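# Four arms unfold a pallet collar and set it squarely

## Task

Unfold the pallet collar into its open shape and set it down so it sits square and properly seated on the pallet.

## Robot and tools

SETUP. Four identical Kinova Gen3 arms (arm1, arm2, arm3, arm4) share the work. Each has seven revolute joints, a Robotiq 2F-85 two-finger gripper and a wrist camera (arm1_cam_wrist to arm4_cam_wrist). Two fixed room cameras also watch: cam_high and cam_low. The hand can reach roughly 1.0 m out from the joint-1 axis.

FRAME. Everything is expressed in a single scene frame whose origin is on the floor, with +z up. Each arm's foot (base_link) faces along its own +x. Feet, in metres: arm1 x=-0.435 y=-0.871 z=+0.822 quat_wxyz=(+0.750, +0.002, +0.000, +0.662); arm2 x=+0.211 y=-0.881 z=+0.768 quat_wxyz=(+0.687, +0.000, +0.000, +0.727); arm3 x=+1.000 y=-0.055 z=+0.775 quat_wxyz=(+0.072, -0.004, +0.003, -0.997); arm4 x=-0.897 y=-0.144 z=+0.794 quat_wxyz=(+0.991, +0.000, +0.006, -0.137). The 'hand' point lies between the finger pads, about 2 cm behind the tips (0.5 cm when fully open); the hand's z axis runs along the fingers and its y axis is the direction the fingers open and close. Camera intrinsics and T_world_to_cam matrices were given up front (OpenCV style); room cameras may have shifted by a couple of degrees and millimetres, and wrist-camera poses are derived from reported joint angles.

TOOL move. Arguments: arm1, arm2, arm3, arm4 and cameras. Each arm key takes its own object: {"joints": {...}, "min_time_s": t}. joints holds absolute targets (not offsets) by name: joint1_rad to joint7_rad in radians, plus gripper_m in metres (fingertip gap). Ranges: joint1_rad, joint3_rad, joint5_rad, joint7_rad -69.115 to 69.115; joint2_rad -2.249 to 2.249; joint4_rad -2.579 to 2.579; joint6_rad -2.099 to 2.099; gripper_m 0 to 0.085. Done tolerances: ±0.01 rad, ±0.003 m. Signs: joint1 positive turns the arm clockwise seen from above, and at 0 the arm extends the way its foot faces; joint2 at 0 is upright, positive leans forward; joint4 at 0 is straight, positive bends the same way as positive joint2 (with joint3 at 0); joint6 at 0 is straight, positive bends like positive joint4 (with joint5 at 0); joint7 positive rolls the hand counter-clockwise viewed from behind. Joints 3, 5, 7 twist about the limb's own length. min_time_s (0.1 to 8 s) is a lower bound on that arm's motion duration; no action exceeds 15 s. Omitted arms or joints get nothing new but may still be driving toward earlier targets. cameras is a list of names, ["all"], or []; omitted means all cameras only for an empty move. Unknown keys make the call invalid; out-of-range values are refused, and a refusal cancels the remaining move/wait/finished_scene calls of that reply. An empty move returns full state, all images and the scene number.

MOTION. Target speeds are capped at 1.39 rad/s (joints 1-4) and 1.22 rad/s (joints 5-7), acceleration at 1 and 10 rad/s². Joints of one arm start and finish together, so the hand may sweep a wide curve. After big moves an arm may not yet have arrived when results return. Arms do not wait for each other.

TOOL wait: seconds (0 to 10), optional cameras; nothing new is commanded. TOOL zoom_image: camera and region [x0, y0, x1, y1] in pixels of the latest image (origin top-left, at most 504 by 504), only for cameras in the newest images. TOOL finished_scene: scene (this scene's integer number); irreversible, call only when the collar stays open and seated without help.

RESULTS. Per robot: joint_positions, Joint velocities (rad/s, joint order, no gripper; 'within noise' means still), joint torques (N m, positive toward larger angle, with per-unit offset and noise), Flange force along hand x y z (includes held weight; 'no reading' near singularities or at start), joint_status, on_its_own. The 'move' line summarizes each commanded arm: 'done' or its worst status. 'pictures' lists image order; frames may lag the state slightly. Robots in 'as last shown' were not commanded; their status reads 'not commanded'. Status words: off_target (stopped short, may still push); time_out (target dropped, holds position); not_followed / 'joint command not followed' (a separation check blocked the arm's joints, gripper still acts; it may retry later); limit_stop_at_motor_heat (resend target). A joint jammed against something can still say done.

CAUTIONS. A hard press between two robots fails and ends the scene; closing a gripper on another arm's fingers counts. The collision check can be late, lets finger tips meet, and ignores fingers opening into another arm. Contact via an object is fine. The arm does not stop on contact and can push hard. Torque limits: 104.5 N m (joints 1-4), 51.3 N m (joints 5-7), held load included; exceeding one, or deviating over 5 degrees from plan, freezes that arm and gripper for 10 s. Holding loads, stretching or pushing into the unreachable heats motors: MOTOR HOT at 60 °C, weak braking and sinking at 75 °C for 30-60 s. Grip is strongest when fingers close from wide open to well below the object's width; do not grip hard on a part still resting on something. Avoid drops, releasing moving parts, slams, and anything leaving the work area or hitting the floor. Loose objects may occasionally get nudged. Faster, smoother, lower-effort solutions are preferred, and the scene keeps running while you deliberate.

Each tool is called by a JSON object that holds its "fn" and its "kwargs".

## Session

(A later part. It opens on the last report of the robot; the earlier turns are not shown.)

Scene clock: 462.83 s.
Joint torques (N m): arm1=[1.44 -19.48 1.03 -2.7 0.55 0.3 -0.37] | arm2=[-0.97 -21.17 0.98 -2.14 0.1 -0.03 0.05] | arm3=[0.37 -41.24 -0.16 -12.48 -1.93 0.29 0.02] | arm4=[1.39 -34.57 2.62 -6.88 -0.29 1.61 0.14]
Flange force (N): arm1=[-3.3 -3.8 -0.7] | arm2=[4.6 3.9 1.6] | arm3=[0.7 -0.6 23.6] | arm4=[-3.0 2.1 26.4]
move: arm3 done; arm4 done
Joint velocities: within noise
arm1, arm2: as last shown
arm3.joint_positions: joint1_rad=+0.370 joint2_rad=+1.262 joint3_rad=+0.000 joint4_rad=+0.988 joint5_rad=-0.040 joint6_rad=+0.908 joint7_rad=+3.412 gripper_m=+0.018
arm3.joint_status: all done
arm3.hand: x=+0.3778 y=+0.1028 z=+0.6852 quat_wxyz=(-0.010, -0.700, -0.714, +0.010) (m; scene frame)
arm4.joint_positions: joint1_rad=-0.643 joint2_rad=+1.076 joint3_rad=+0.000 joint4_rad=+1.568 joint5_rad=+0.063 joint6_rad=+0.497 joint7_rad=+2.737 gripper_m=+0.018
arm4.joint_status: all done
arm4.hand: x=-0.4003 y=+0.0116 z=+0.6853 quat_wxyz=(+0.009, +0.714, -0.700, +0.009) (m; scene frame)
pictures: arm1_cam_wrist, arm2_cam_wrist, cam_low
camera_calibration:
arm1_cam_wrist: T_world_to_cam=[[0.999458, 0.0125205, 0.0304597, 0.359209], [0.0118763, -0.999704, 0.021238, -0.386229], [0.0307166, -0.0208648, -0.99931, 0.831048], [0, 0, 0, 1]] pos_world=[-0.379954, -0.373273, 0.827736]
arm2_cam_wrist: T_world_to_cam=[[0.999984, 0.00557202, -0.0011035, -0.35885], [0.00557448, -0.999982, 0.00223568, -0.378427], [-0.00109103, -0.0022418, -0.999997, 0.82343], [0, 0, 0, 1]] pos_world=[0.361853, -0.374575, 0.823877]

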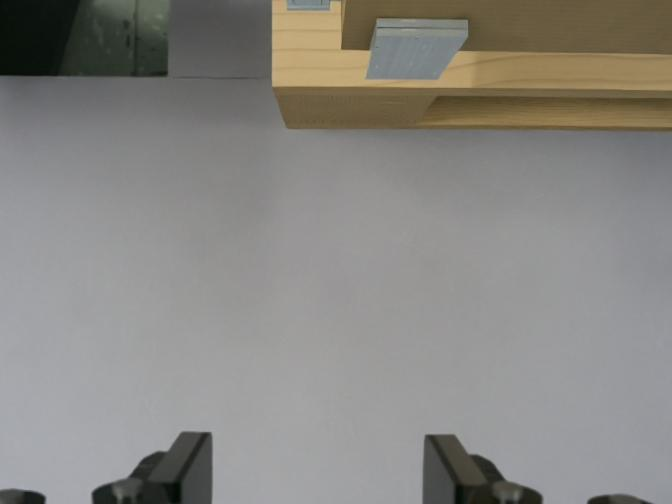

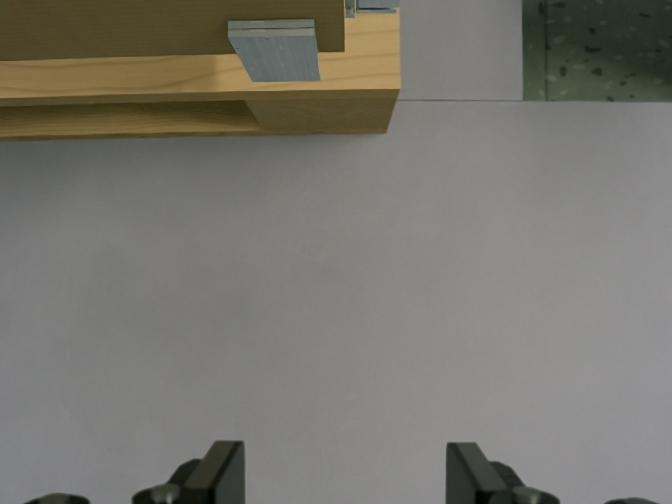

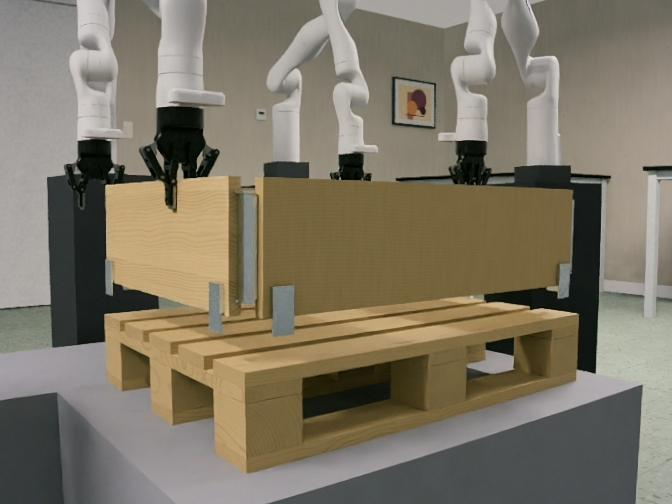

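{"fn": "move", "kwargs": {"arm3": {"joints": {"joint1_rad": 0.3653, "joint2_rad": 1.3247, "joint4_rad": 0.9571, "joint5_rad": -0.0407, "joint6_rad": 0.8758, "joint7_rad": 3.4086}, "min_time_s": 2}, "arm4": {"joints": {"joint1_rad": -0.6387, "joint2_rad": 1.1432, "joint4_rad": 1.5535, "joint5_rad": 0.0685, "joint6_rad": 0.4439, "joint7_rad": 2.735}, "min_time_s": 2}, "cameras": ["arm1_cam_wrist", "arm2_cam_wrist", "cam_low", "cam_high"]}}

{"fn": "zoom_image", "kwargs": {"camera": "arm1_cam_wrist", "region": [260, 0, 500, 140]}}

{"fn": "zoom_image", "kwargs": {"camera": "arm2_cam_wrist", "region": [200, 0, 440, 140]}}

{"fn": "zoom_image", "kwargs": {"camera": "cam_low", "region": [180, 270, 340, 400]}}

{"fn": "zoom_image", "kwargs": {"camera": "cam_low", "region": [490, 240, 610, 340]}}

{"fn": "zoom_image", "kwargs": {"camera": "cam_low", "region": [60, 240, 220, 370]}}

Scene clock: 478.37 s.
Joint torques (N m): arm1=[1.41 -19.53 1.03 -2.75 0.52 0.32 -0.35] | arm2=[-0.95 -21.16 0.8 -2.13 0.09 -0.02 0.09] | arm3=[0.88 -40.17 0.16 -10.57 -1.69 1.15 0.05] | arm4=[0.72 -33.74 2.04 -4.53 -0.26 2.3 0.37]
Flange force (N): arm1=[-3.5 -3.7 -0.5] | arm2=[4.7 3.8 1.6] | arm3=[0.8 -4.1 23.5] | arm4=[-3.0 -1.2 26.6]
move: arm3 done; arm4 done
Joint velocities: within noise
arm1, arm2: as last shown
arm3.joint_positions: joint1_rad=+0.365 joint2_rad=+1.325 joint3_rad=+0.000 joint4_rad=+0.957 joint5_rad=-0.041 joint6_rad=+0.876 joint7_rad=+3.409 gripper_m=+0.018
arm3.joint_status: all done
arm3.hand: x=+0.3761 y=+0.1005 z=+0.6522 quat_wxyz=(-0.010, -0.700, -0.714, +0.010) (m; scene frame)
arm4.joint_positions: joint1_rad=-0.639 joint2_rad=+1.143 joint3_rad=+0.000 joint4_rad=+1.553 joint5_rad=+0.069 joint6_rad=+0.444 joint7_rad=+2.735 gripper_m=+0.018
arm4.joint_status: all done
arm4.hand: x=-0.4023 y=+0.0091 z=+0.6523 quat_wxyz=(+0.009, +0.714, -0.700, +0.009) (m; scene frame)
pictures: arm1_cam_wrist, arm2_cam_wrist, cam_high, cam_low
camera_calibration:
arm1_cam_wrist: T_world_to_cam=[[0.999458, 0.0125205, 0.0304597, 0.359209], [0.0118763, -0.999704, 0.021238, -0.386229], [0.0307166, -0.0208648, -0.99931, 0.831048], [0, 0, 0, 1]] pos_world=[-0.379954, -0.373273, 0.827736]
arm2_cam_wrist: T_world_to_cam=[[0.999984, 0.00557202, -0.0011035, -0.35885], [0.00557448, -0.999982, 0.00223568, -0.378427], [-0.00109103, -0.0022418, -0.999997, 0.82343], [0, 0, 0, 1]] pos_world=[0.361853, -0.374575, 0.823877]

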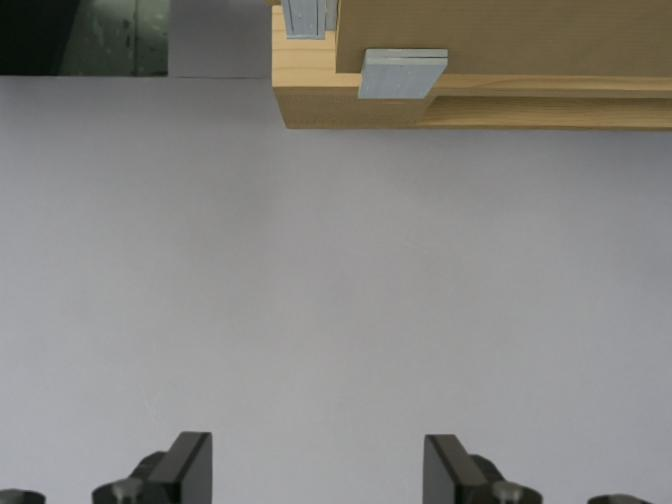

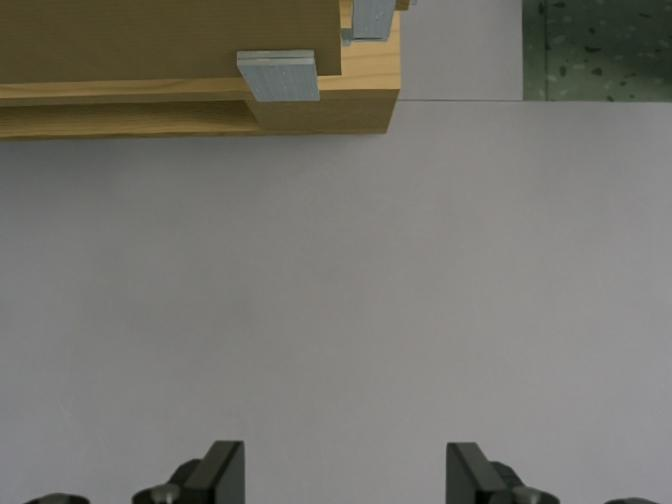

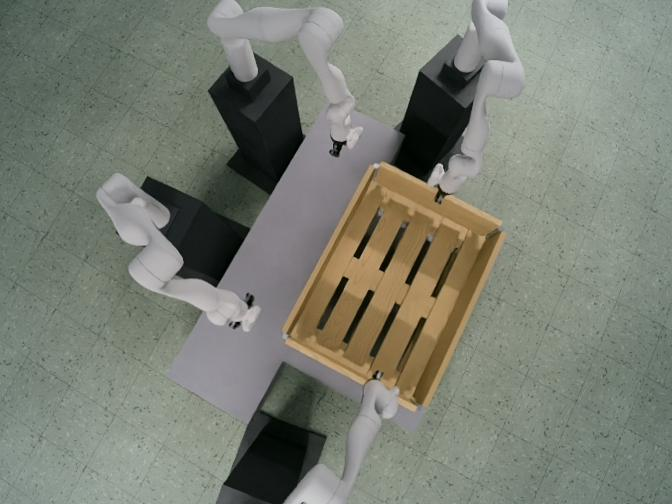

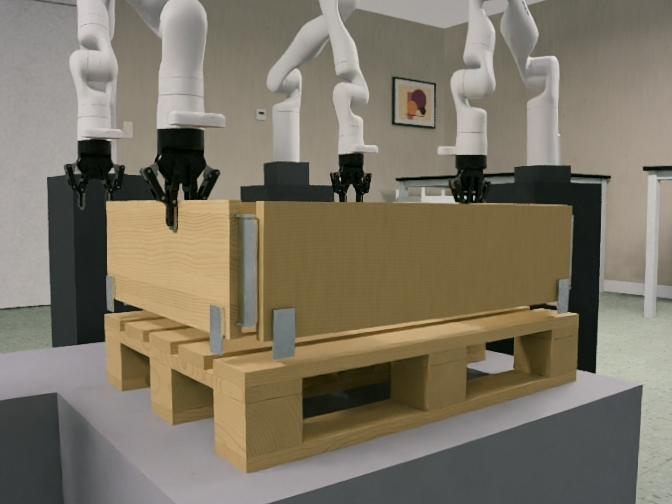

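Scaled by 2.100.

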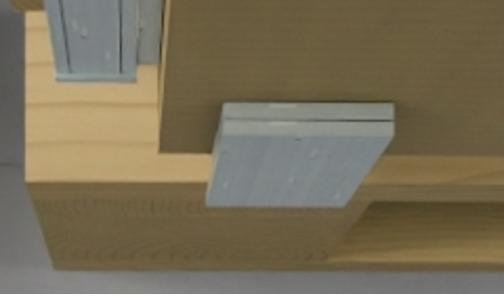

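Scaled by 2.100.

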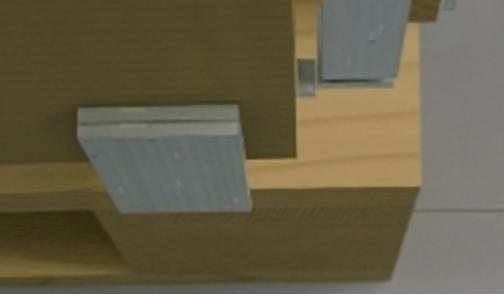

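Scaled by 3.150 from the camera's 672x504 image, which has a finer 960x720 frame.

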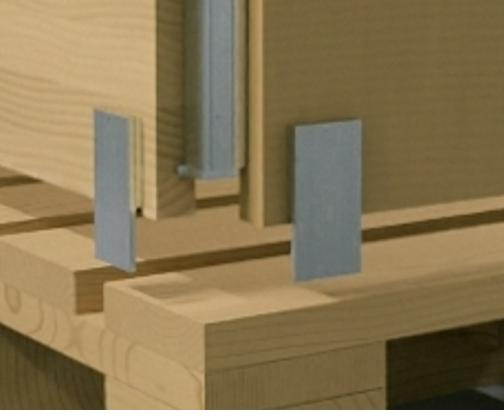

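Scaled by 4.200 from the camera's 672x504 image, which has a finer 960x720 frame.

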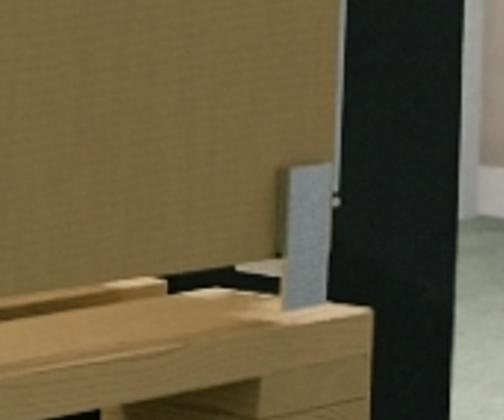

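Scaled by 3.150 from the camera's 672x504 image, which has a finer 960x720 frame.

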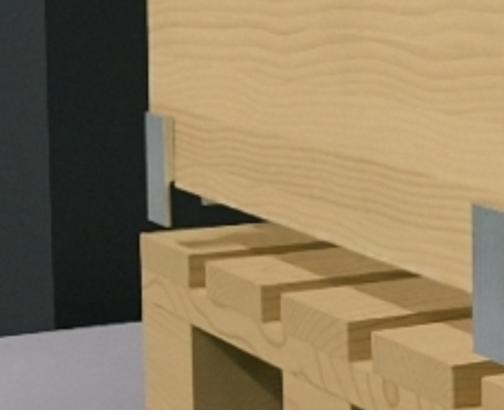

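{"fn": "move", "kwargs": {"cameras": ["arm3_cam_wrist", "arm4_cam_wrist"]}}

{"fn": "zoom_image", "kwargs": {"camera": "arm3_cam_wrist", "region": [0, 140, 300, 300]}}

{"fn": "zoom_image", "kwargs": {"camera": "arm3_cam_wrist", "region": [240, 0, 420, 420]}}

{"fn": "zoom_image", "kwargs": {"camera": "arm4_cam_wrist", "region": [0, 140, 300, 300]}}

{"fn": "zoom_image", "kwargs": {"camera": "arm4_cam_wrist", "region": [250, 0, 430, 420]}}

Scene clock: 485.93 s.
Joint torques (N m): arm1=[1.41 -19.5 1.04 -2.74 0.52 0.3 -0.34] | arm2=[-0.91 -21.15 0.91 -2.16 0.09 -0.06 0.04] | arm3=[0.81 -40.18 0.11 -10.55 -1.76 1.22 0.03] | arm4=[0.82 -33.75 2.14 -4.6 -0.24 2.3 0.35]
Flange force (N): arm1=[-3.4 -3.8 -0.6] | arm2=[4.6 3.8 1.5] | arm3=[0.9 -3.9 23.6] | arm4=[-3.1 -0.8 26.5]
Joint velocities: within noise
arm1.joint_positions: joint1_rad=-0.056 joint2_rad=+1.103 joint3_rad=+0.000 joint4_rad=+1.820 joint5_rad=+0.000 joint6_rad=+0.218 joint7_rad=-1.503 gripper_m=+0.050
arm1.joint_status: not commanded
arm1.hand: x=-0.3800 y=-0.4293 z=+0.6796 quat_wxyz=(+0.002, -0.707, -0.707, +0.000) (m; scene frame)
arm2.joint_positions: joint1_rad=+0.323 joint2_rad=+0.997 joint3_rad=+0.000 joint4_rad=+1.750 joint5_rad=+0.000 joint6_rad=+0.395 joint7_rad=+4.979 gripper_m=+0.050
arm2.joint_status: not commanded
arm2.hand: x=+0.3607 y=-0.4297 z=+0.6798 quat_wxyz=(+0.000, +0.707, +0.707, +0.000) (m; scene frame)
arm3.joint_positions: joint1_rad=+0.365 joint2_rad=+1.325 joint3_rad=+0.000 joint4_rad=+0.957 joint5_rad=-0.041 joint6_rad=+0.876 joint7_rad=+3.409 gripper_m=+0.018
arm3.joint_status: all done
arm3.hand: x=+0.3761 y=+0.1005 z=+0.6522 quat_wxyz=(-0.010, -0.700, -0.714, +0.010) (m; scene frame)
arm4.joint_positions: joint1_rad=-0.639 joint2_rad=+1.143 joint3_rad=+0.000 joint4_rad=+1.553 joint5_rad=+0.069 joint6_rad=+0.444 joint7_rad=+2.735 gripper_m=+0.018
arm4.joint_status: all done
arm4.hand: x=-0.4023 y=+0.0091 z=+0.6523 quat_wxyz=(+0.009, +0.714, -0.700, +0.009) (m; scene frame)
pictures: arm3_cam_wrist, arm4_cam_wrist
camera_calibration:
arm3_cam_wrist: T_world_to_cam=[[0.999514, 0.0311624, -0.00107788, -0.37909], [0.0311804, -0.998664, 0.0412098, 0.114245], [0.000207756, -0.0412234, -0.99915, 0.803221], [0, 0, 0, 1]] pos_world=[0.375177, 0.159017, 0.797421]
arm4_cam_wrist: T_world_to_cam=[[-0.999699, -0.0235242, 0.00702615, -0.408242], [-0.0237013, 0.999374, -0.0262813, 0.0492737], [-0.0064035, -0.0264399, -0.99963, 0.798545], [0, 0, 0, 1]] pos_world=[-0.401838, -0.037733, 0.802412]

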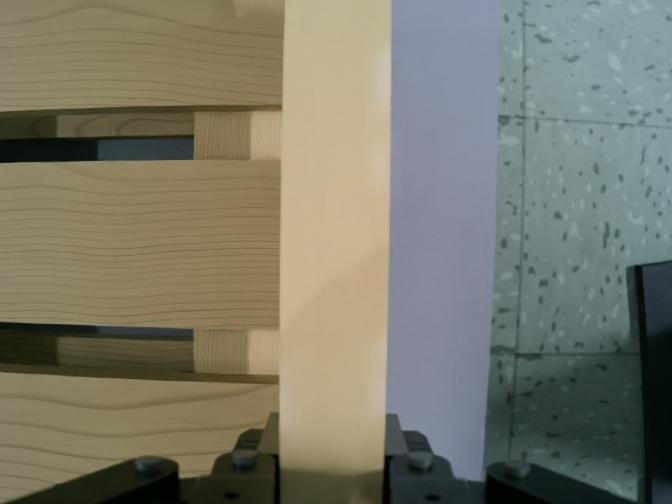

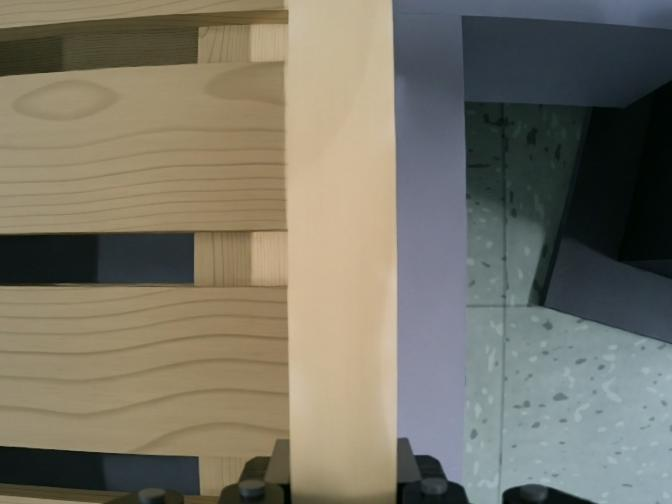

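Scaled by 1.680.

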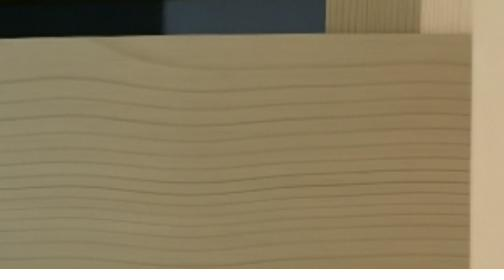

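Scaled by 1.200.

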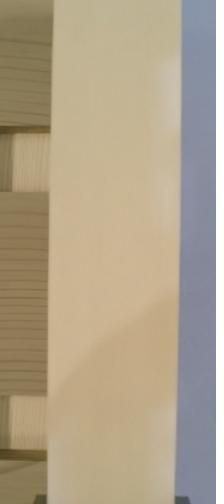

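Scaled by 1.680.

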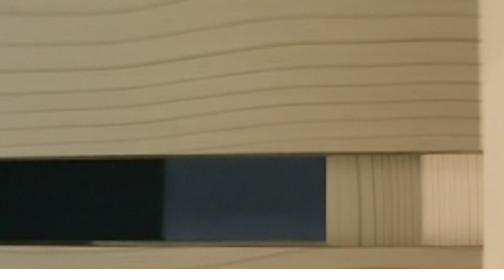

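Scaled by 1.200.

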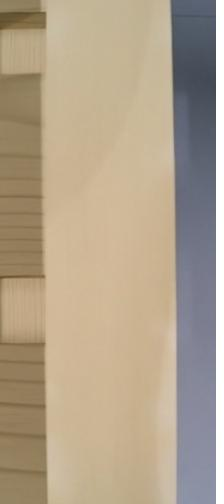

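{"fn": "move", "kwargs": {"arm3": {"joints": {"joint1_rad": 0.3637, "joint2_rad": 1.3498, "joint4_rad": 0.939, "joint5_rad": -0.0408, "joint6_rad": 0.8688, "joint7_rad": 3.4109}, "min_time_s": 2}, "arm4": {"joints": {"joint1_rad": -0.6408, "joint2_rad": 1.1682, "joint4_rad": 1.5467, "joint5_rad": 0.0713, "joint6_rad": 0.4257, "joint7_rad": 2.7336}, "min_time_s": 2}, "cameras": ["arm1_cam_wrist", "arm2_cam_wrist", "cam_low"]}}

{"fn": "zoom_image", "kwargs": {"camera": "arm1_cam_wrist", "region": [260, 0, 500, 140]}}

{"fn": "zoom_image", "kwargs": {"camera": "arm2_cam_wrist", "region": [200, 0, 440, 140]}}

{"fn": "zoom_image", "kwargs": {"camera": "cam_low", "region": [180, 270, 340, 400]}}

{"fn": "zoom_image", "kwargs": {"camera": "cam_low", "region": [490, 240, 610, 340]}}

{"fn": "zoom_image", "kwargs": {"camera": "cam_low", "region": [60, 240, 220, 370]}}

Scene clock: 503.57 s.
Joint torques (N m): arm1=[1.41 -19.49 1.02 -2.71 0.53 0.27 -0.35] | arm2=[-0.92 -21.16 0.96 -2.12 0.11 -0.04 0.1] | arm3=[0.87 -39.88 0.18 -9.95 -1.61 1.46 0.15] | arm4=[0.4 -33.39 1.72 -3.75 -0.18 2.53 0.46]
Flange force (N): arm1=[-3.3 -3.7 -0.7] | arm2=[4.8 3.8 1.6] | arm3=[1.0 -5.3 23.6] | arm4=[-2.8 -2.1 26.6]
move: arm3 done; arm4 done
Joint velocities: within noise
arm1, arm2: as last shown
arm3.joint_positions: joint1_rad=+0.364 joint2_rad=+1.350 joint3_rad=+0.000 joint4_rad=+0.939 joint5_rad=-0.041 joint6_rad=+0.869 joint7_rad=+3.411 gripper_m=+0.018
arm3.joint_status: all done
arm3.hand: x=+0.3747 y=+0.0997 z=+0.6402 quat_wxyz=(-0.010, -0.699, -0.715, +0.010) (m; scene frame)
arm4.joint_positions: joint1_rad=-0.641 joint2_rad=+1.168 joint3_rad=+0.000 joint4_rad=+1.547 joint5_rad=+0.071 joint6_rad=+0.426 joint7_rad=+2.734 gripper_m=+0.018
arm4.joint_status: all done
arm4.hand: x=-0.4037 y=+0.0098 z=+0.6403 quat_wxyz=(+0.009, +0.715, -0.699, +0.009) (m; scene frame)
pictures: arm1_cam_wrist, arm2_cam_wrist, cam_low
camera_calibration:
arm1_cam_wrist: T_world_to_cam=[[0.999458, 0.0125205, 0.0304597, 0.359209], [0.0118763, -0.999704, 0.021238, -0.386229], [0.0307166, -0.0208648, -0.99931, 0.831048], [0, 0, 0, 1]] pos_world=[-0.379954, -0.373273, 0.827736]
arm2_cam_wrist: T_world_to_cam=[[0.999984, 0.00557202, -0.0011035, -0.35885], [0.00557448, -0.999982, 0.00223568, -0.378427], [-0.00109103, -0.0022418, -0.999997, 0.82343], [0, 0, 0, 1]] pos_world=[0.361853, -0.374575, 0.823877]

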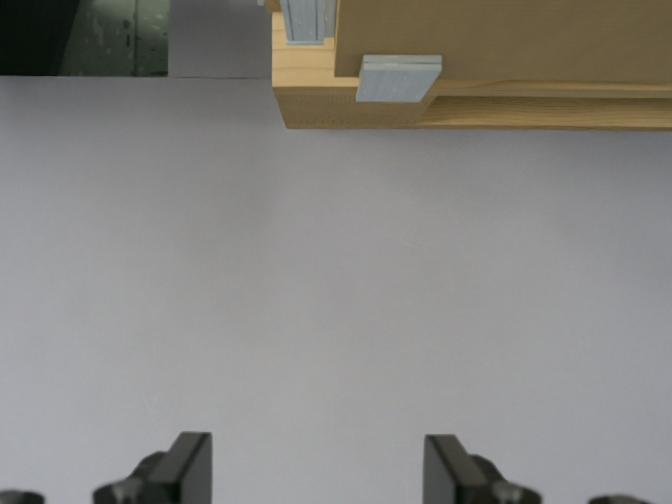

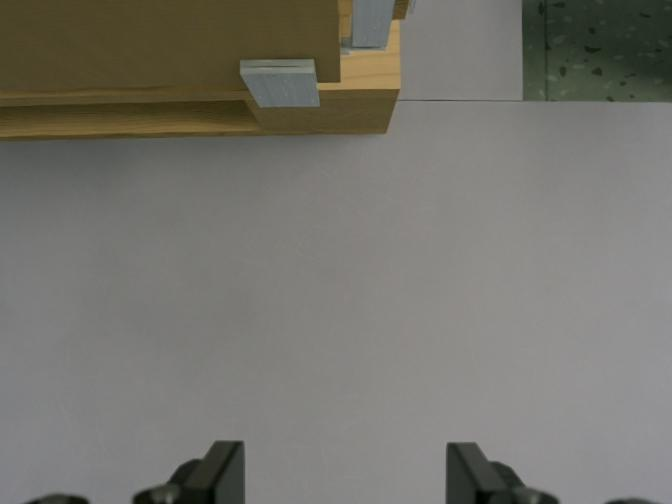

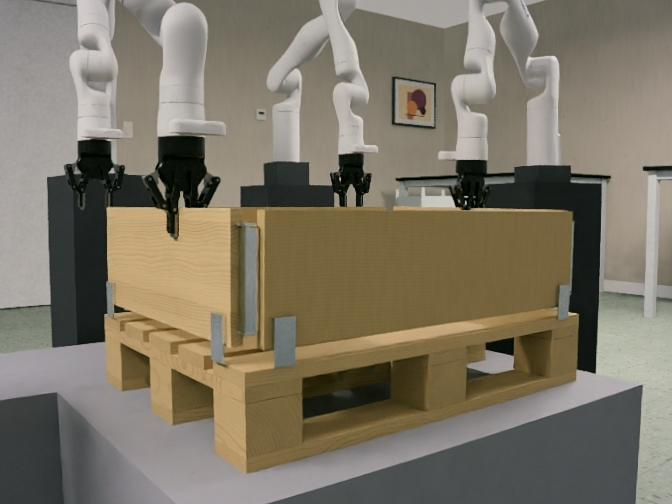

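Scaled by 2.100.

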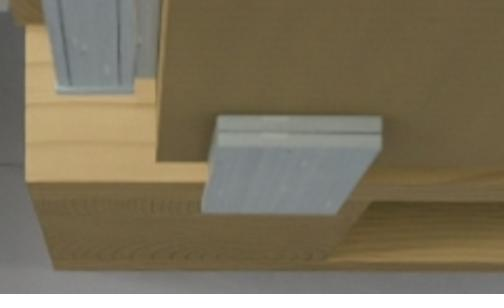

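Scaled by 2.100.

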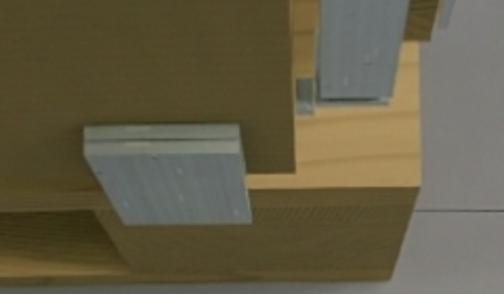

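Scaled by 3.150 from the camera's 672x504 image, which has a finer 960x720 frame.

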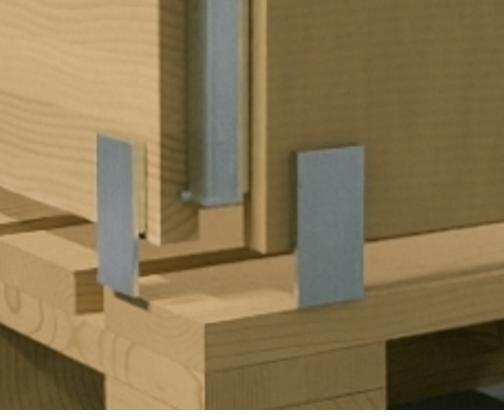

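Scaled by 4.200 from the camera's 672x504 image, which has a finer 960x720 frame.

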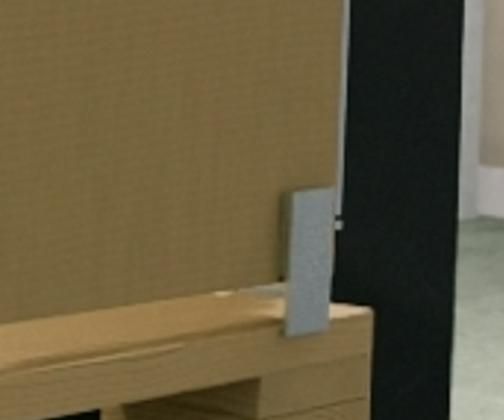

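Scaled by 3.150 from the camera's 672x504 image, which has a finer 960x720 frame.

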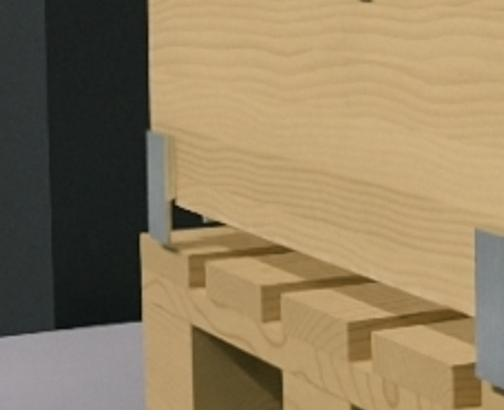

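{"fn": "move", "kwargs": {"arm3": {"joints": {"joint1_rad": 0.3637, "joint2_rad": 1.3627, "joint4_rad": 0.9289, "joint5_rad": -0.0408, "joint6_rad": 0.866, "joint7_rad": 3.4109}, "min_time_s": 1.5}, "arm4": {"joints": {"joint1_rad": -0.6408, "joint2_rad": 1.1808, "joint4_rad": 1.5428, "joint5_rad": 0.0728, "joint6_rad": 0.417, "joint7_rad": 2.7322}, "min_time_s": 1.5}, "cameras": ["arm1_cam_wrist", "arm2_cam_wrist", "cam_low"]}}

{"fn": "zoom_image", "kwargs": {"camera": "cam_low", "region": [180, 270, 340, 400]}}

{"fn": "zoom_image", "kwargs": {"camera": "cam_low", "region": [490, 240, 610, 340]}}

{"fn": "zoom_image", "kwargs": {"camera": "cam_low", "region": [60, 240, 220, 370]}}

Scene clock: 511.90 s.
Joint torques (N m): arm1=[1.41 -19.46 1.04 -2.74 0.52 0.3 -0.35] | arm2=[-0.97 -21.14 0.95 -2.16 0.08 -0.04 0.06] | arm3=[0.64 -40.08 -0.02 -10.28 -1.77 1.24 0] | arm4=[0.59 -33.65 2.15 -4.06 -0.03 2.37 0.49]
Flange force (N): arm1=[-3.5 -3.7 -0.8] | arm2=[4.6 3.9 1.5] | arm3=[1.3 -4.3 23.4] | arm4=[-3.0 -1.0 26.5]
move: arm3 done; arm4 done
Joint velocities: within noise
arm1, arm2: as last shown
arm3.joint_positions: joint1_rad=+0.364 joint2_rad=+1.363 joint3_rad=+0.000 joint4_rad=+0.929 joint5_rad=-0.041 joint6_rad=+0.866 joint7_rad=+3.411 gripper_m=+0.018
arm3.joint_status: all done
arm3.hand: x=+0.3741 y=+0.0999 z=+0.6343 quat_wxyz=(-0.010, -0.699, -0.715, +0.010) (m; scene frame)
arm4.joint_positions: joint1_rad=-0.641 joint2_rad=+1.181 joint3_rad=+0.000 joint4_rad=+1.543 joint5_rad=+0.073 joint6_rad=+0.417 joint7_rad=+2.732 gripper_m=+0.018
arm4.joint_status: all done
arm4.hand: x=-0.4041 y=+0.0097 z=+0.6343 quat_wxyz=(+0.009, +0.715, -0.699, +0.009) (m; scene frame)
pictures: arm1_cam_wrist, arm2_cam_wrist, cam_low
camera_calibration:
arm1_cam_wrist: T_world_to_cam=[[0.999458, 0.0125205, 0.0304597, 0.359209], [0.0118763, -0.999704, 0.021238, -0.386229], [0.0307166, -0.0208648, -0.99931, 0.831048], [0, 0, 0, 1]] pos_world=[-0.379954, -0.373273, 0.827736]
arm2_cam_wrist: T_world_to_cam=[[0.999984, 0.00557202, -0.0011035, -0.35885], [0.00557448, -0.999982, 0.00223568, -0.378427], [-0.00109103, -0.0022418, -0.999997, 0.82343], [0, 0, 0, 1]] pos_world=[0.361853, -0.374575, 0.823877]

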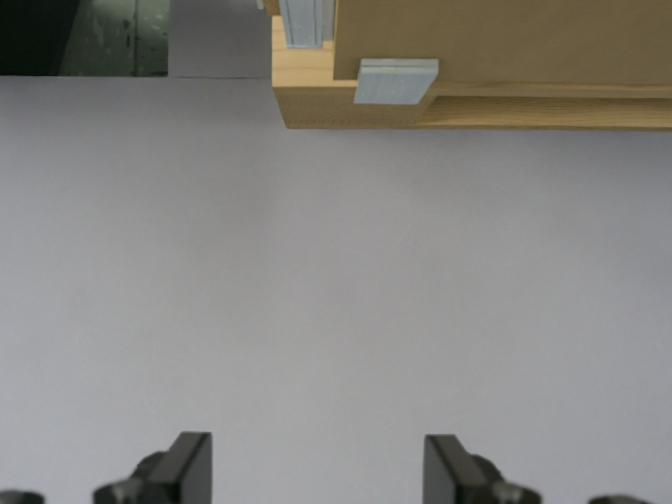

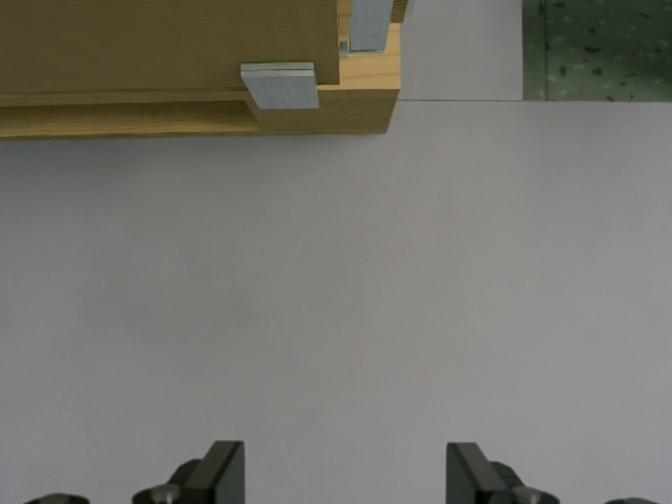

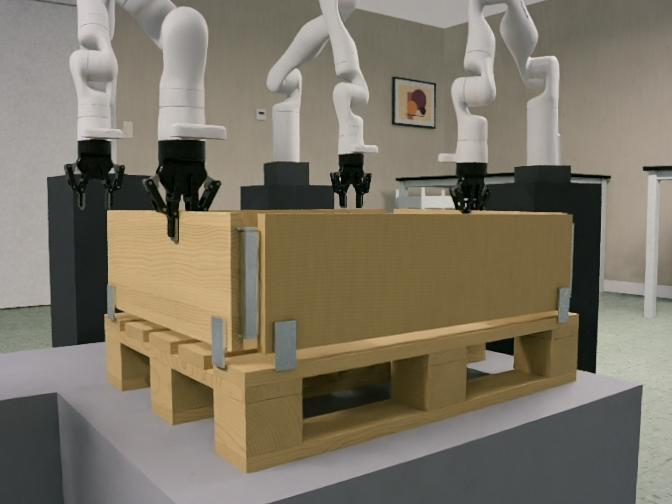

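Scaled by 3.150 from the camera's 672x504 image, which has a finer 960x720 frame.

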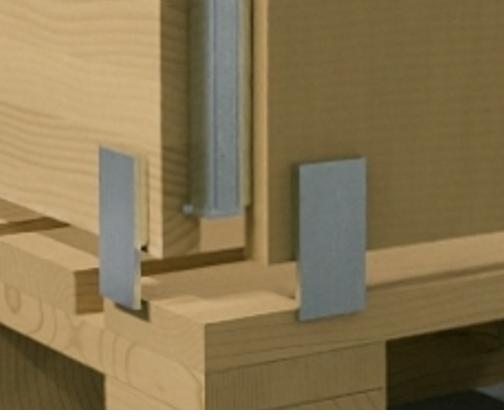

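Scaled by 4.200 from the camera's 672x504 image, which has a finer 960x720 frame.

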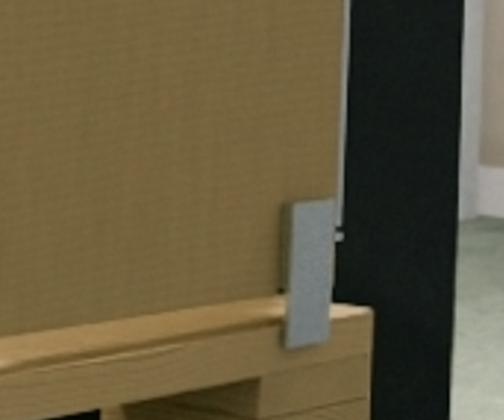

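Scaled by 3.150 from the camera's 672x504 image, which has a finer 960x720 frame.

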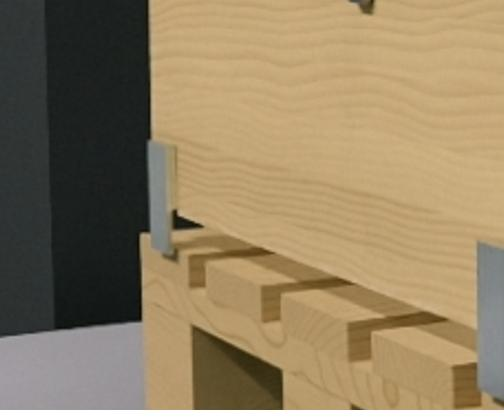

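{"fn": "move", "kwargs": {"arm3": {"joints": {"joint1_rad": 0.3637, "joint2_rad": 1.3853, "joint4_rad": 0.9179, "joint5_rad": -0.0413, "joint6_rad": 0.8545, "joint7_rad": 3.4117}, "min_time_s": 2}, "arm4": {"joints": {"joint1_rad": -0.6408, "joint2_rad": 1.2074, "joint4_rad": 1.5289, "joint5_rad": 0.0748, "joint6_rad": 0.4043, "joint7_rad": 2.7298}, "min_time_s": 2}, "cameras": ["arm1_cam_wrist", "arm2_cam_wrist", "cam_low"]}}

{"fn": "zoom_image", "kwargs": {"camera": "cam_low", "region": [180, 270, 340, 400]}}

{"fn": "zoom_image", "kwargs": {"camera": "cam_low", "region": [490, 240, 610, 340]}}

{"fn": "zoom_image", "kwargs": {"camera": "cam_low", "region": [60, 240, 220, 370]}}

Scene clock: 517.47 s.
Joint torques (N m): arm1=[1.45 -19.5 0.99 -2.74 0.51 0.29 -0.36] | arm2=[-1 -21.13 0.88 -2.19 0.11 -0.07 0.02] | arm3=[0.57 -39.46 -0.04 -9.46 -1.66 1.61 0.14] | arm4=[0.41 -33.35 1.89 -3.3 -0.12 2.62 0.49]
Flange force (N): arm1=[-3.4 -3.8 -0.7] | arm2=[4.5 4.0 1.4] | arm3=[1.6 -5.7 23.3] | arm4=[-2.9 -2.2 26.6]
move: arm3 done; arm4 done
Joint velocities: within noise
arm1, arm2: as last shown
arm3.joint_positions: joint1_rad=+0.364 joint2_rad=+1.385 joint3_rad=+0.000 joint4_rad=+0.918 joint5_rad=-0.041 joint6_rad=+0.854 joint7_rad=+3.412 gripper_m=+0.018
arm3.joint_status: all done
arm3.hand: x=+0.3746 y=+0.0999 z=+0.6222 quat_wxyz=(-0.010, -0.699, -0.715, +0.010) (m; scene frame)
arm4.joint_positions: joint1_rad=-0.641 joint2_rad=+1.207 joint3_rad=+0.000 joint4_rad=+1.529 joint5_rad=+0.075 joint6_rad=+0.404 joint7_rad=+2.730 gripper_m=+0.018
arm4.joint_status: all done
arm4.hand: x=-0.4038 y=+0.0099 z=+0.6223 quat_wxyz=(+0.009, +0.715, -0.699, +0.009) (m; scene frame)
pictures: arm1_cam_wrist, arm2_cam_wrist, cam_low
camera_calibration:
arm1_cam_wrist: T_world_to_cam=[[0.999458, 0.0125205, 0.0304597, 0.359209], [0.0118763, -0.999704, 0.021238, -0.386229], [0.0307166, -0.0208648, -0.99931, 0.831048], [0, 0, 0, 1]] pos_world=[-0.379954, -0.373273, 0.827736]
arm2_cam_wrist: T_world_to_cam=[[0.999984, 0.00557202, -0.0011035, -0.35885], [0.00557448, -0.999982, 0.00223568, -0.378427], [-0.00109103, -0.0022418, -0.999997, 0.82343], [0, 0, 0, 1]] pos_world=[0.361853, -0.374575, 0.823877]

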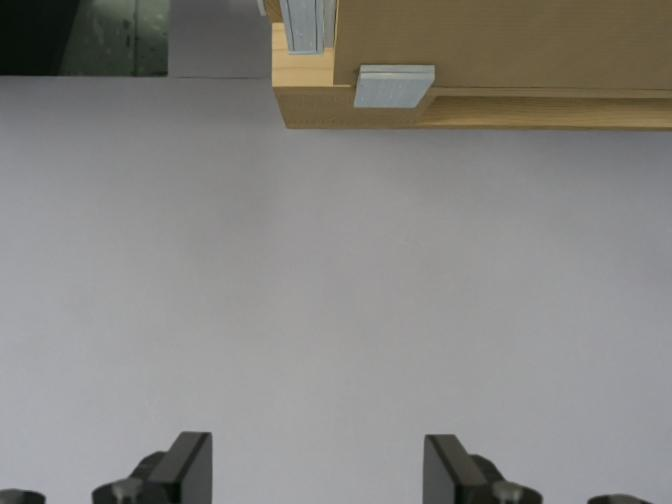

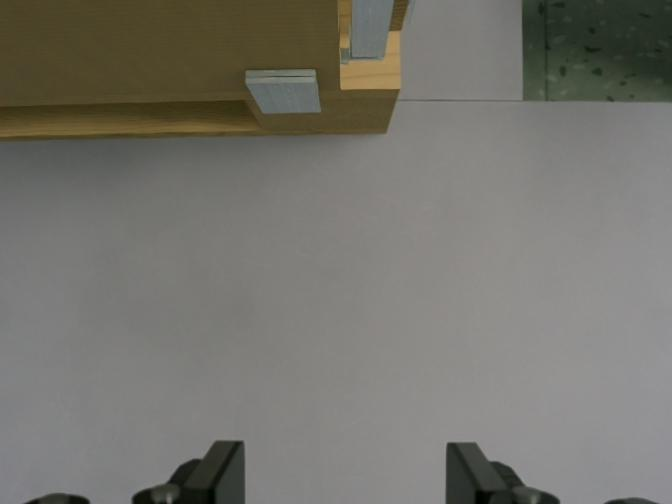

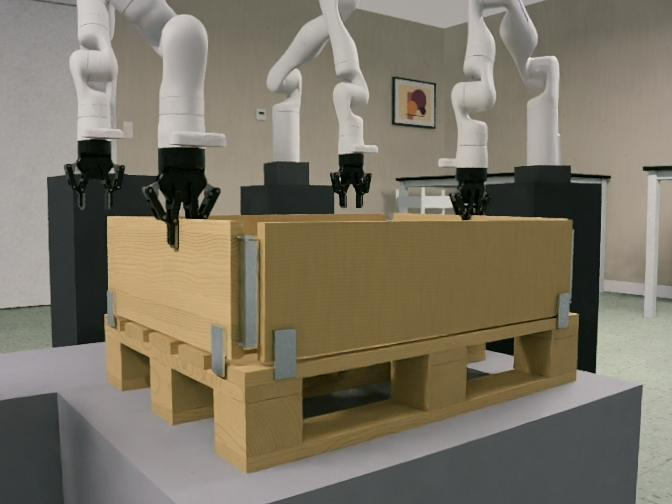

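Scaled by 3.150 from the camera's 672x504 image, which has a finer 960x720 frame.

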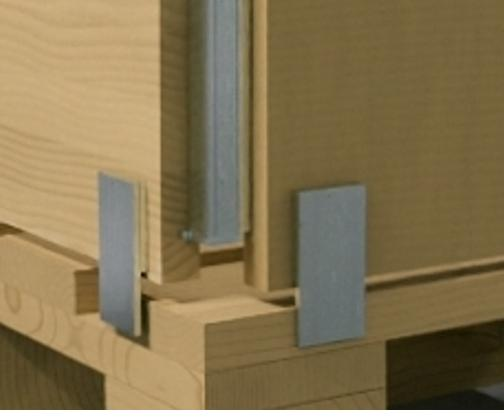

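Scaled by 4.200 from the camera's 672x504 image, which has a finer 960x720 frame.

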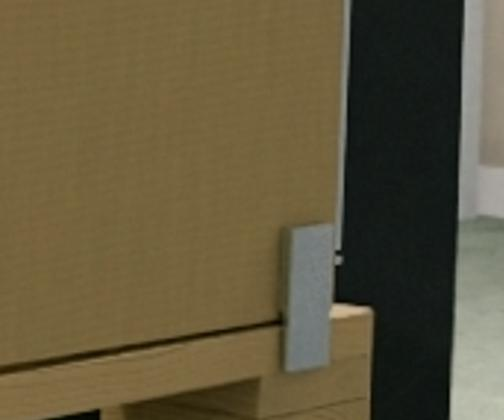

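Scaled by 3.150 from the camera's 672x504 image, which has a finer 960x720 frame.

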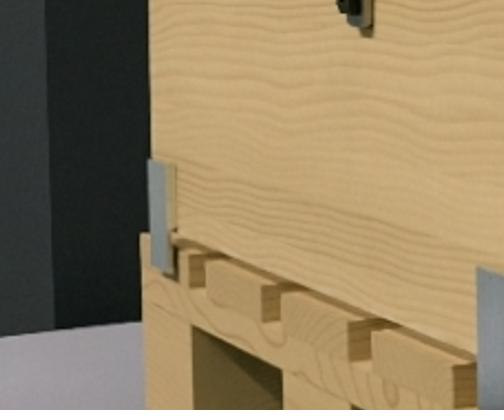

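{"fn": "move", "kwargs": {"arm3": {"joints": {"joint1_rad": 0.3637, "joint2_rad": 1.3994, "joint4_rad": 0.909, "joint5_rad": -0.0415, "joint6_rad": 0.8492, "joint7_rad": 3.412}, "min_time_s": 1.5}, "arm4": {"joints": {"joint1_rad": -0.6408, "joint2_rad": 1.2227, "joint4_rad": 1.5214, "joint5_rad": 0.0762, "joint6_rad": 0.3964, "joint7_rad": 2.7282}, "min_time_s": 1.5}, "cameras": ["cam_low"]}}

{"fn": "zoom_image", "kwargs": {"camera": "cam_low", "region": [180, 270, 340, 400]}}

{"fn": "zoom_image", "kwargs": {"camera": "cam_low", "region": [490, 240, 610, 340]}}

{"fn": "zoom_image", "kwargs": {"camera": "cam_low", "region": [60, 240, 220, 370]}}

Scene clock: 525.13 s.
Joint torques (N m): arm1=[1.43 -19.49 1.02 -2.74 0.52 0.31 -0.35] | arm2=[-0.92 -21.11 0.9 -2.21 0.09 -0.06 0.09] | arm3=[-0.37 -38.97 -0.57 -10.57 -1.77 0.55 0.2] | arm4=[1 -29.29 4.02 -3.37 0.54 2.14 0.45]
Flange force (N): arm1=[-3.5 -3.8 -0.6] | arm2=[4.5 3.7 1.4] | arm3=[1.7 -1.4 20.1] | arm4=[-2.8 0.7 16.7]
move: arm3 done; arm4 done
Joint velocities: within noise
arm1, arm2: as last shown
arm3.joint_positions: joint1_rad=+0.364 joint2_rad=+1.399 joint3_rad=+0.000 joint4_rad=+0.909 joint5_rad=-0.042 joint6_rad=+0.849 joint7_rad=+3.412 gripper_m=+0.018
arm3.joint_status: all done
arm3.hand: x=+0.3746 y=+0.0999 z=+0.6152 quat_wxyz=(-0.010, -0.699, -0.715, +0.010) (m; scene frame)
arm4.joint_positions: joint1_rad=-0.641 joint2_rad=+1.223 joint3_rad=+0.000 joint4_rad=+1.521 joint5_rad=+0.076 joint6_rad=+0.396 joint7_rad=+2.728 gripper_m=+0.018
arm4.joint_status: all done
arm4.hand: x=-0.4039 y=+0.0099 z=+0.6153 quat_wxyz=(+0.009, +0.715, -0.699, +0.009) (m; scene frame)
pictures: cam_low

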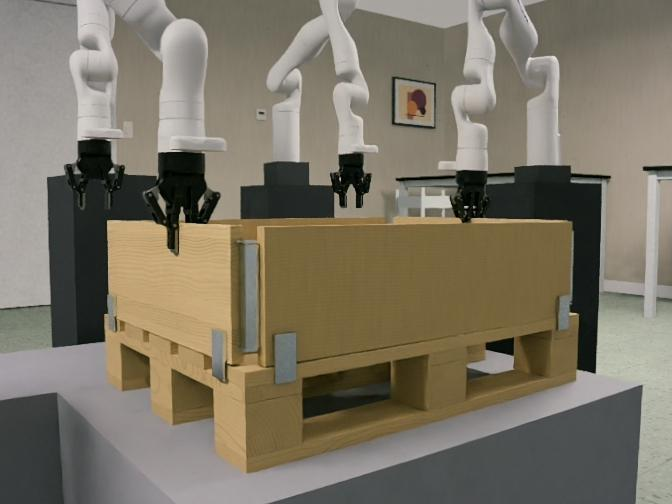

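Scaled by 3.150 from the camera's 672x504 image, which has a finer 960x720 frame.

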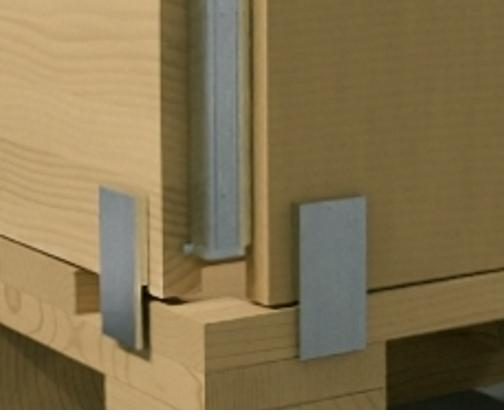

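Scaled by 4.200 from the camera's 672x504 image, which has a finer 960x720 frame.

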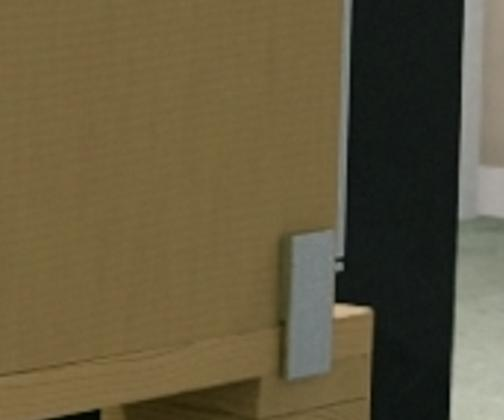

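Scaled by 3.150 from the camera's 672x504 image, which has a finer 960x720 frame.

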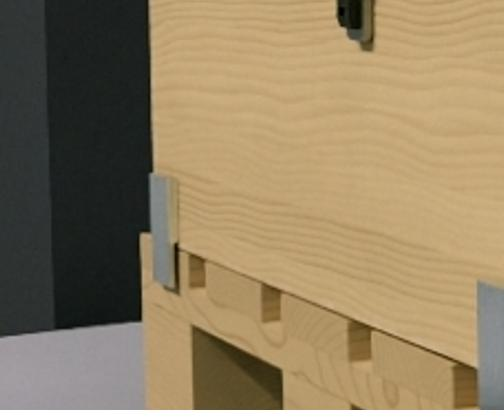

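{"fn": "move", "kwargs": {"arm3": {"joints": {"joint1_rad": 0.3637, "joint2_rad": 1.4096, "joint4_rad": 0.9022, "joint5_rad": -0.0416, "joint6_rad": 0.8459, "joint7_rad": 3.4122}, "min_time_s": 1.5}, "arm4": {"joints": {"joint1_rad": -0.6408, "joint2_rad": 1.2293, "joint4_rad": 1.518, "joint5_rad": 0.0767, "joint6_rad": 0.3932, "joint7_rad": 2.7275}, "min_time_s": 1.5}, "cameras": ["cam_low", "arm1_cam_wrist", "arm2_cam_wrist"]}}

{"fn": "zoom_image", "kwargs": {"camera": "cam_low", "region": [180, 270, 340, 400]}}

{"fn": "zoom_image", "kwargs": {"camera": "arm1_cam_wrist", "region": [240, 0, 480, 140]}}

{"fn": "zoom_image", "kwargs": {"camera": "arm2_cam_wrist", "region": [200, 0, 440, 140]}}

Scene clock: 528.47 s.
Joint torques (N m): arm1=[1.44 -19.5 1.06 -2.76 0.55 0.31 -0.34] | arm2=[-0.93 -21.14 0.93 -2.23 0.09 -0.1 0.06] | arm3=[-0.12 -17.07 0.07 -8.3 -1.15 -5 0.07] | arm4=[-1.39 -9.37 0.77 -4.23 0.28 -2 0.49]
Flange force (N): arm1=[-3.5 -3.9 -0.6] | arm2=[4.5 3.8 1.4] | arm3=[-3.4 11.4 -24.9] | arm4=[5.2 7.8 -32.4]
move: arm3 done; arm4 done
Joint velocities: within noise
arm1, arm2: as last shown
arm3.joint_positions: joint1_rad=+0.364 joint2_rad=+1.410 joint3_rad=+0.000 joint4_rad=+0.902 joint5_rad=-0.042 joint6_rad=+0.846 joint7_rad=+3.412 gripper_m=+0.018
arm3.joint_status: all done
arm3.hand: x=+0.3745 y=+0.0999 z=+0.6102 quat_wxyz=(-0.010, -0.699, -0.715, +0.010) (m; scene frame)
arm4.joint_positions: joint1_rad=-0.641 joint2_rad=+1.229 joint3_rad=+0.000 joint4_rad=+1.518 joint5_rad=+0.077 joint6_rad=+0.393 joint7_rad=+2.728 gripper_m=+0.018
arm4.joint_status: all done
arm4.hand: x=-0.4039 y=+0.0099 z=+0.6123 quat_wxyz=(+0.009, +0.715, -0.699, +0.009) (m; scene frame)
pictures: arm1_cam_wrist, arm2_cam_wrist, cam_low
camera_calibration:
arm1_cam_wrist: T_world_to_cam=[[0.999458, 0.0125205, 0.0304597, 0.359209], [0.0118763, -0.999704, 0.021238, -0.386229], [0.0307166, -0.0208648, -0.99931, 0.831048], [0, 0, 0, 1]] pos_world=[-0.379954, -0.373273, 0.827736]
arm2_cam_wrist: T_world_to_cam=[[0.999984, 0.00557202, -0.0011035, -0.35885], [0.00557448, -0.999982, 0.00223568, -0.378427], [-0.00109103, -0.0022418, -0.999997, 0.82343], [0, 0, 0, 1]] pos_world=[0.361853, -0.374575, 0.823877]

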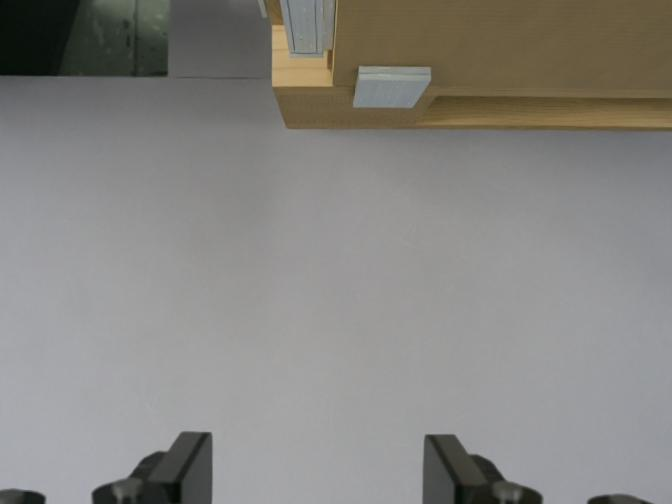

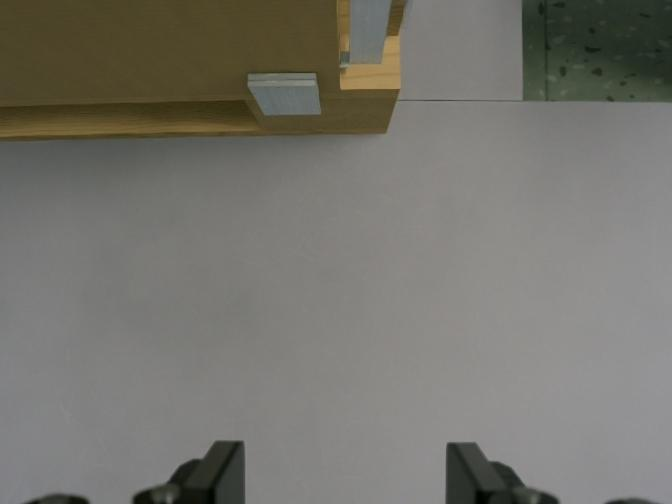

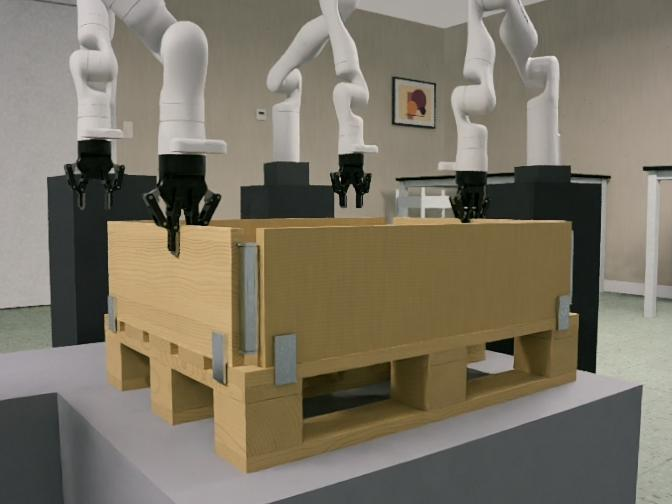

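Scaled by 3.150 from the camera's 672x504 image, which has a finer 960x720 frame.

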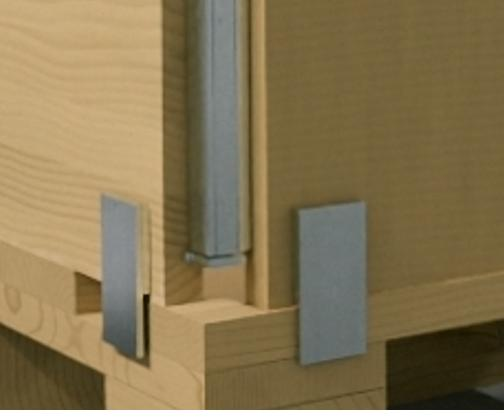

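Scaled by 2.100.

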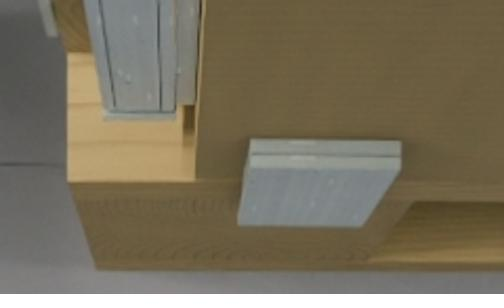

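Scaled by 2.100.

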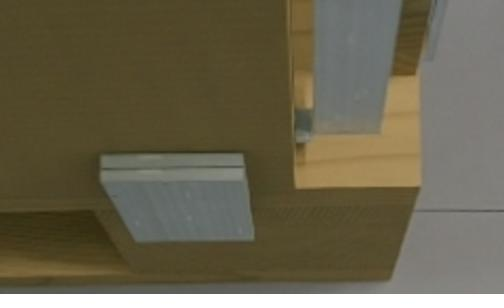

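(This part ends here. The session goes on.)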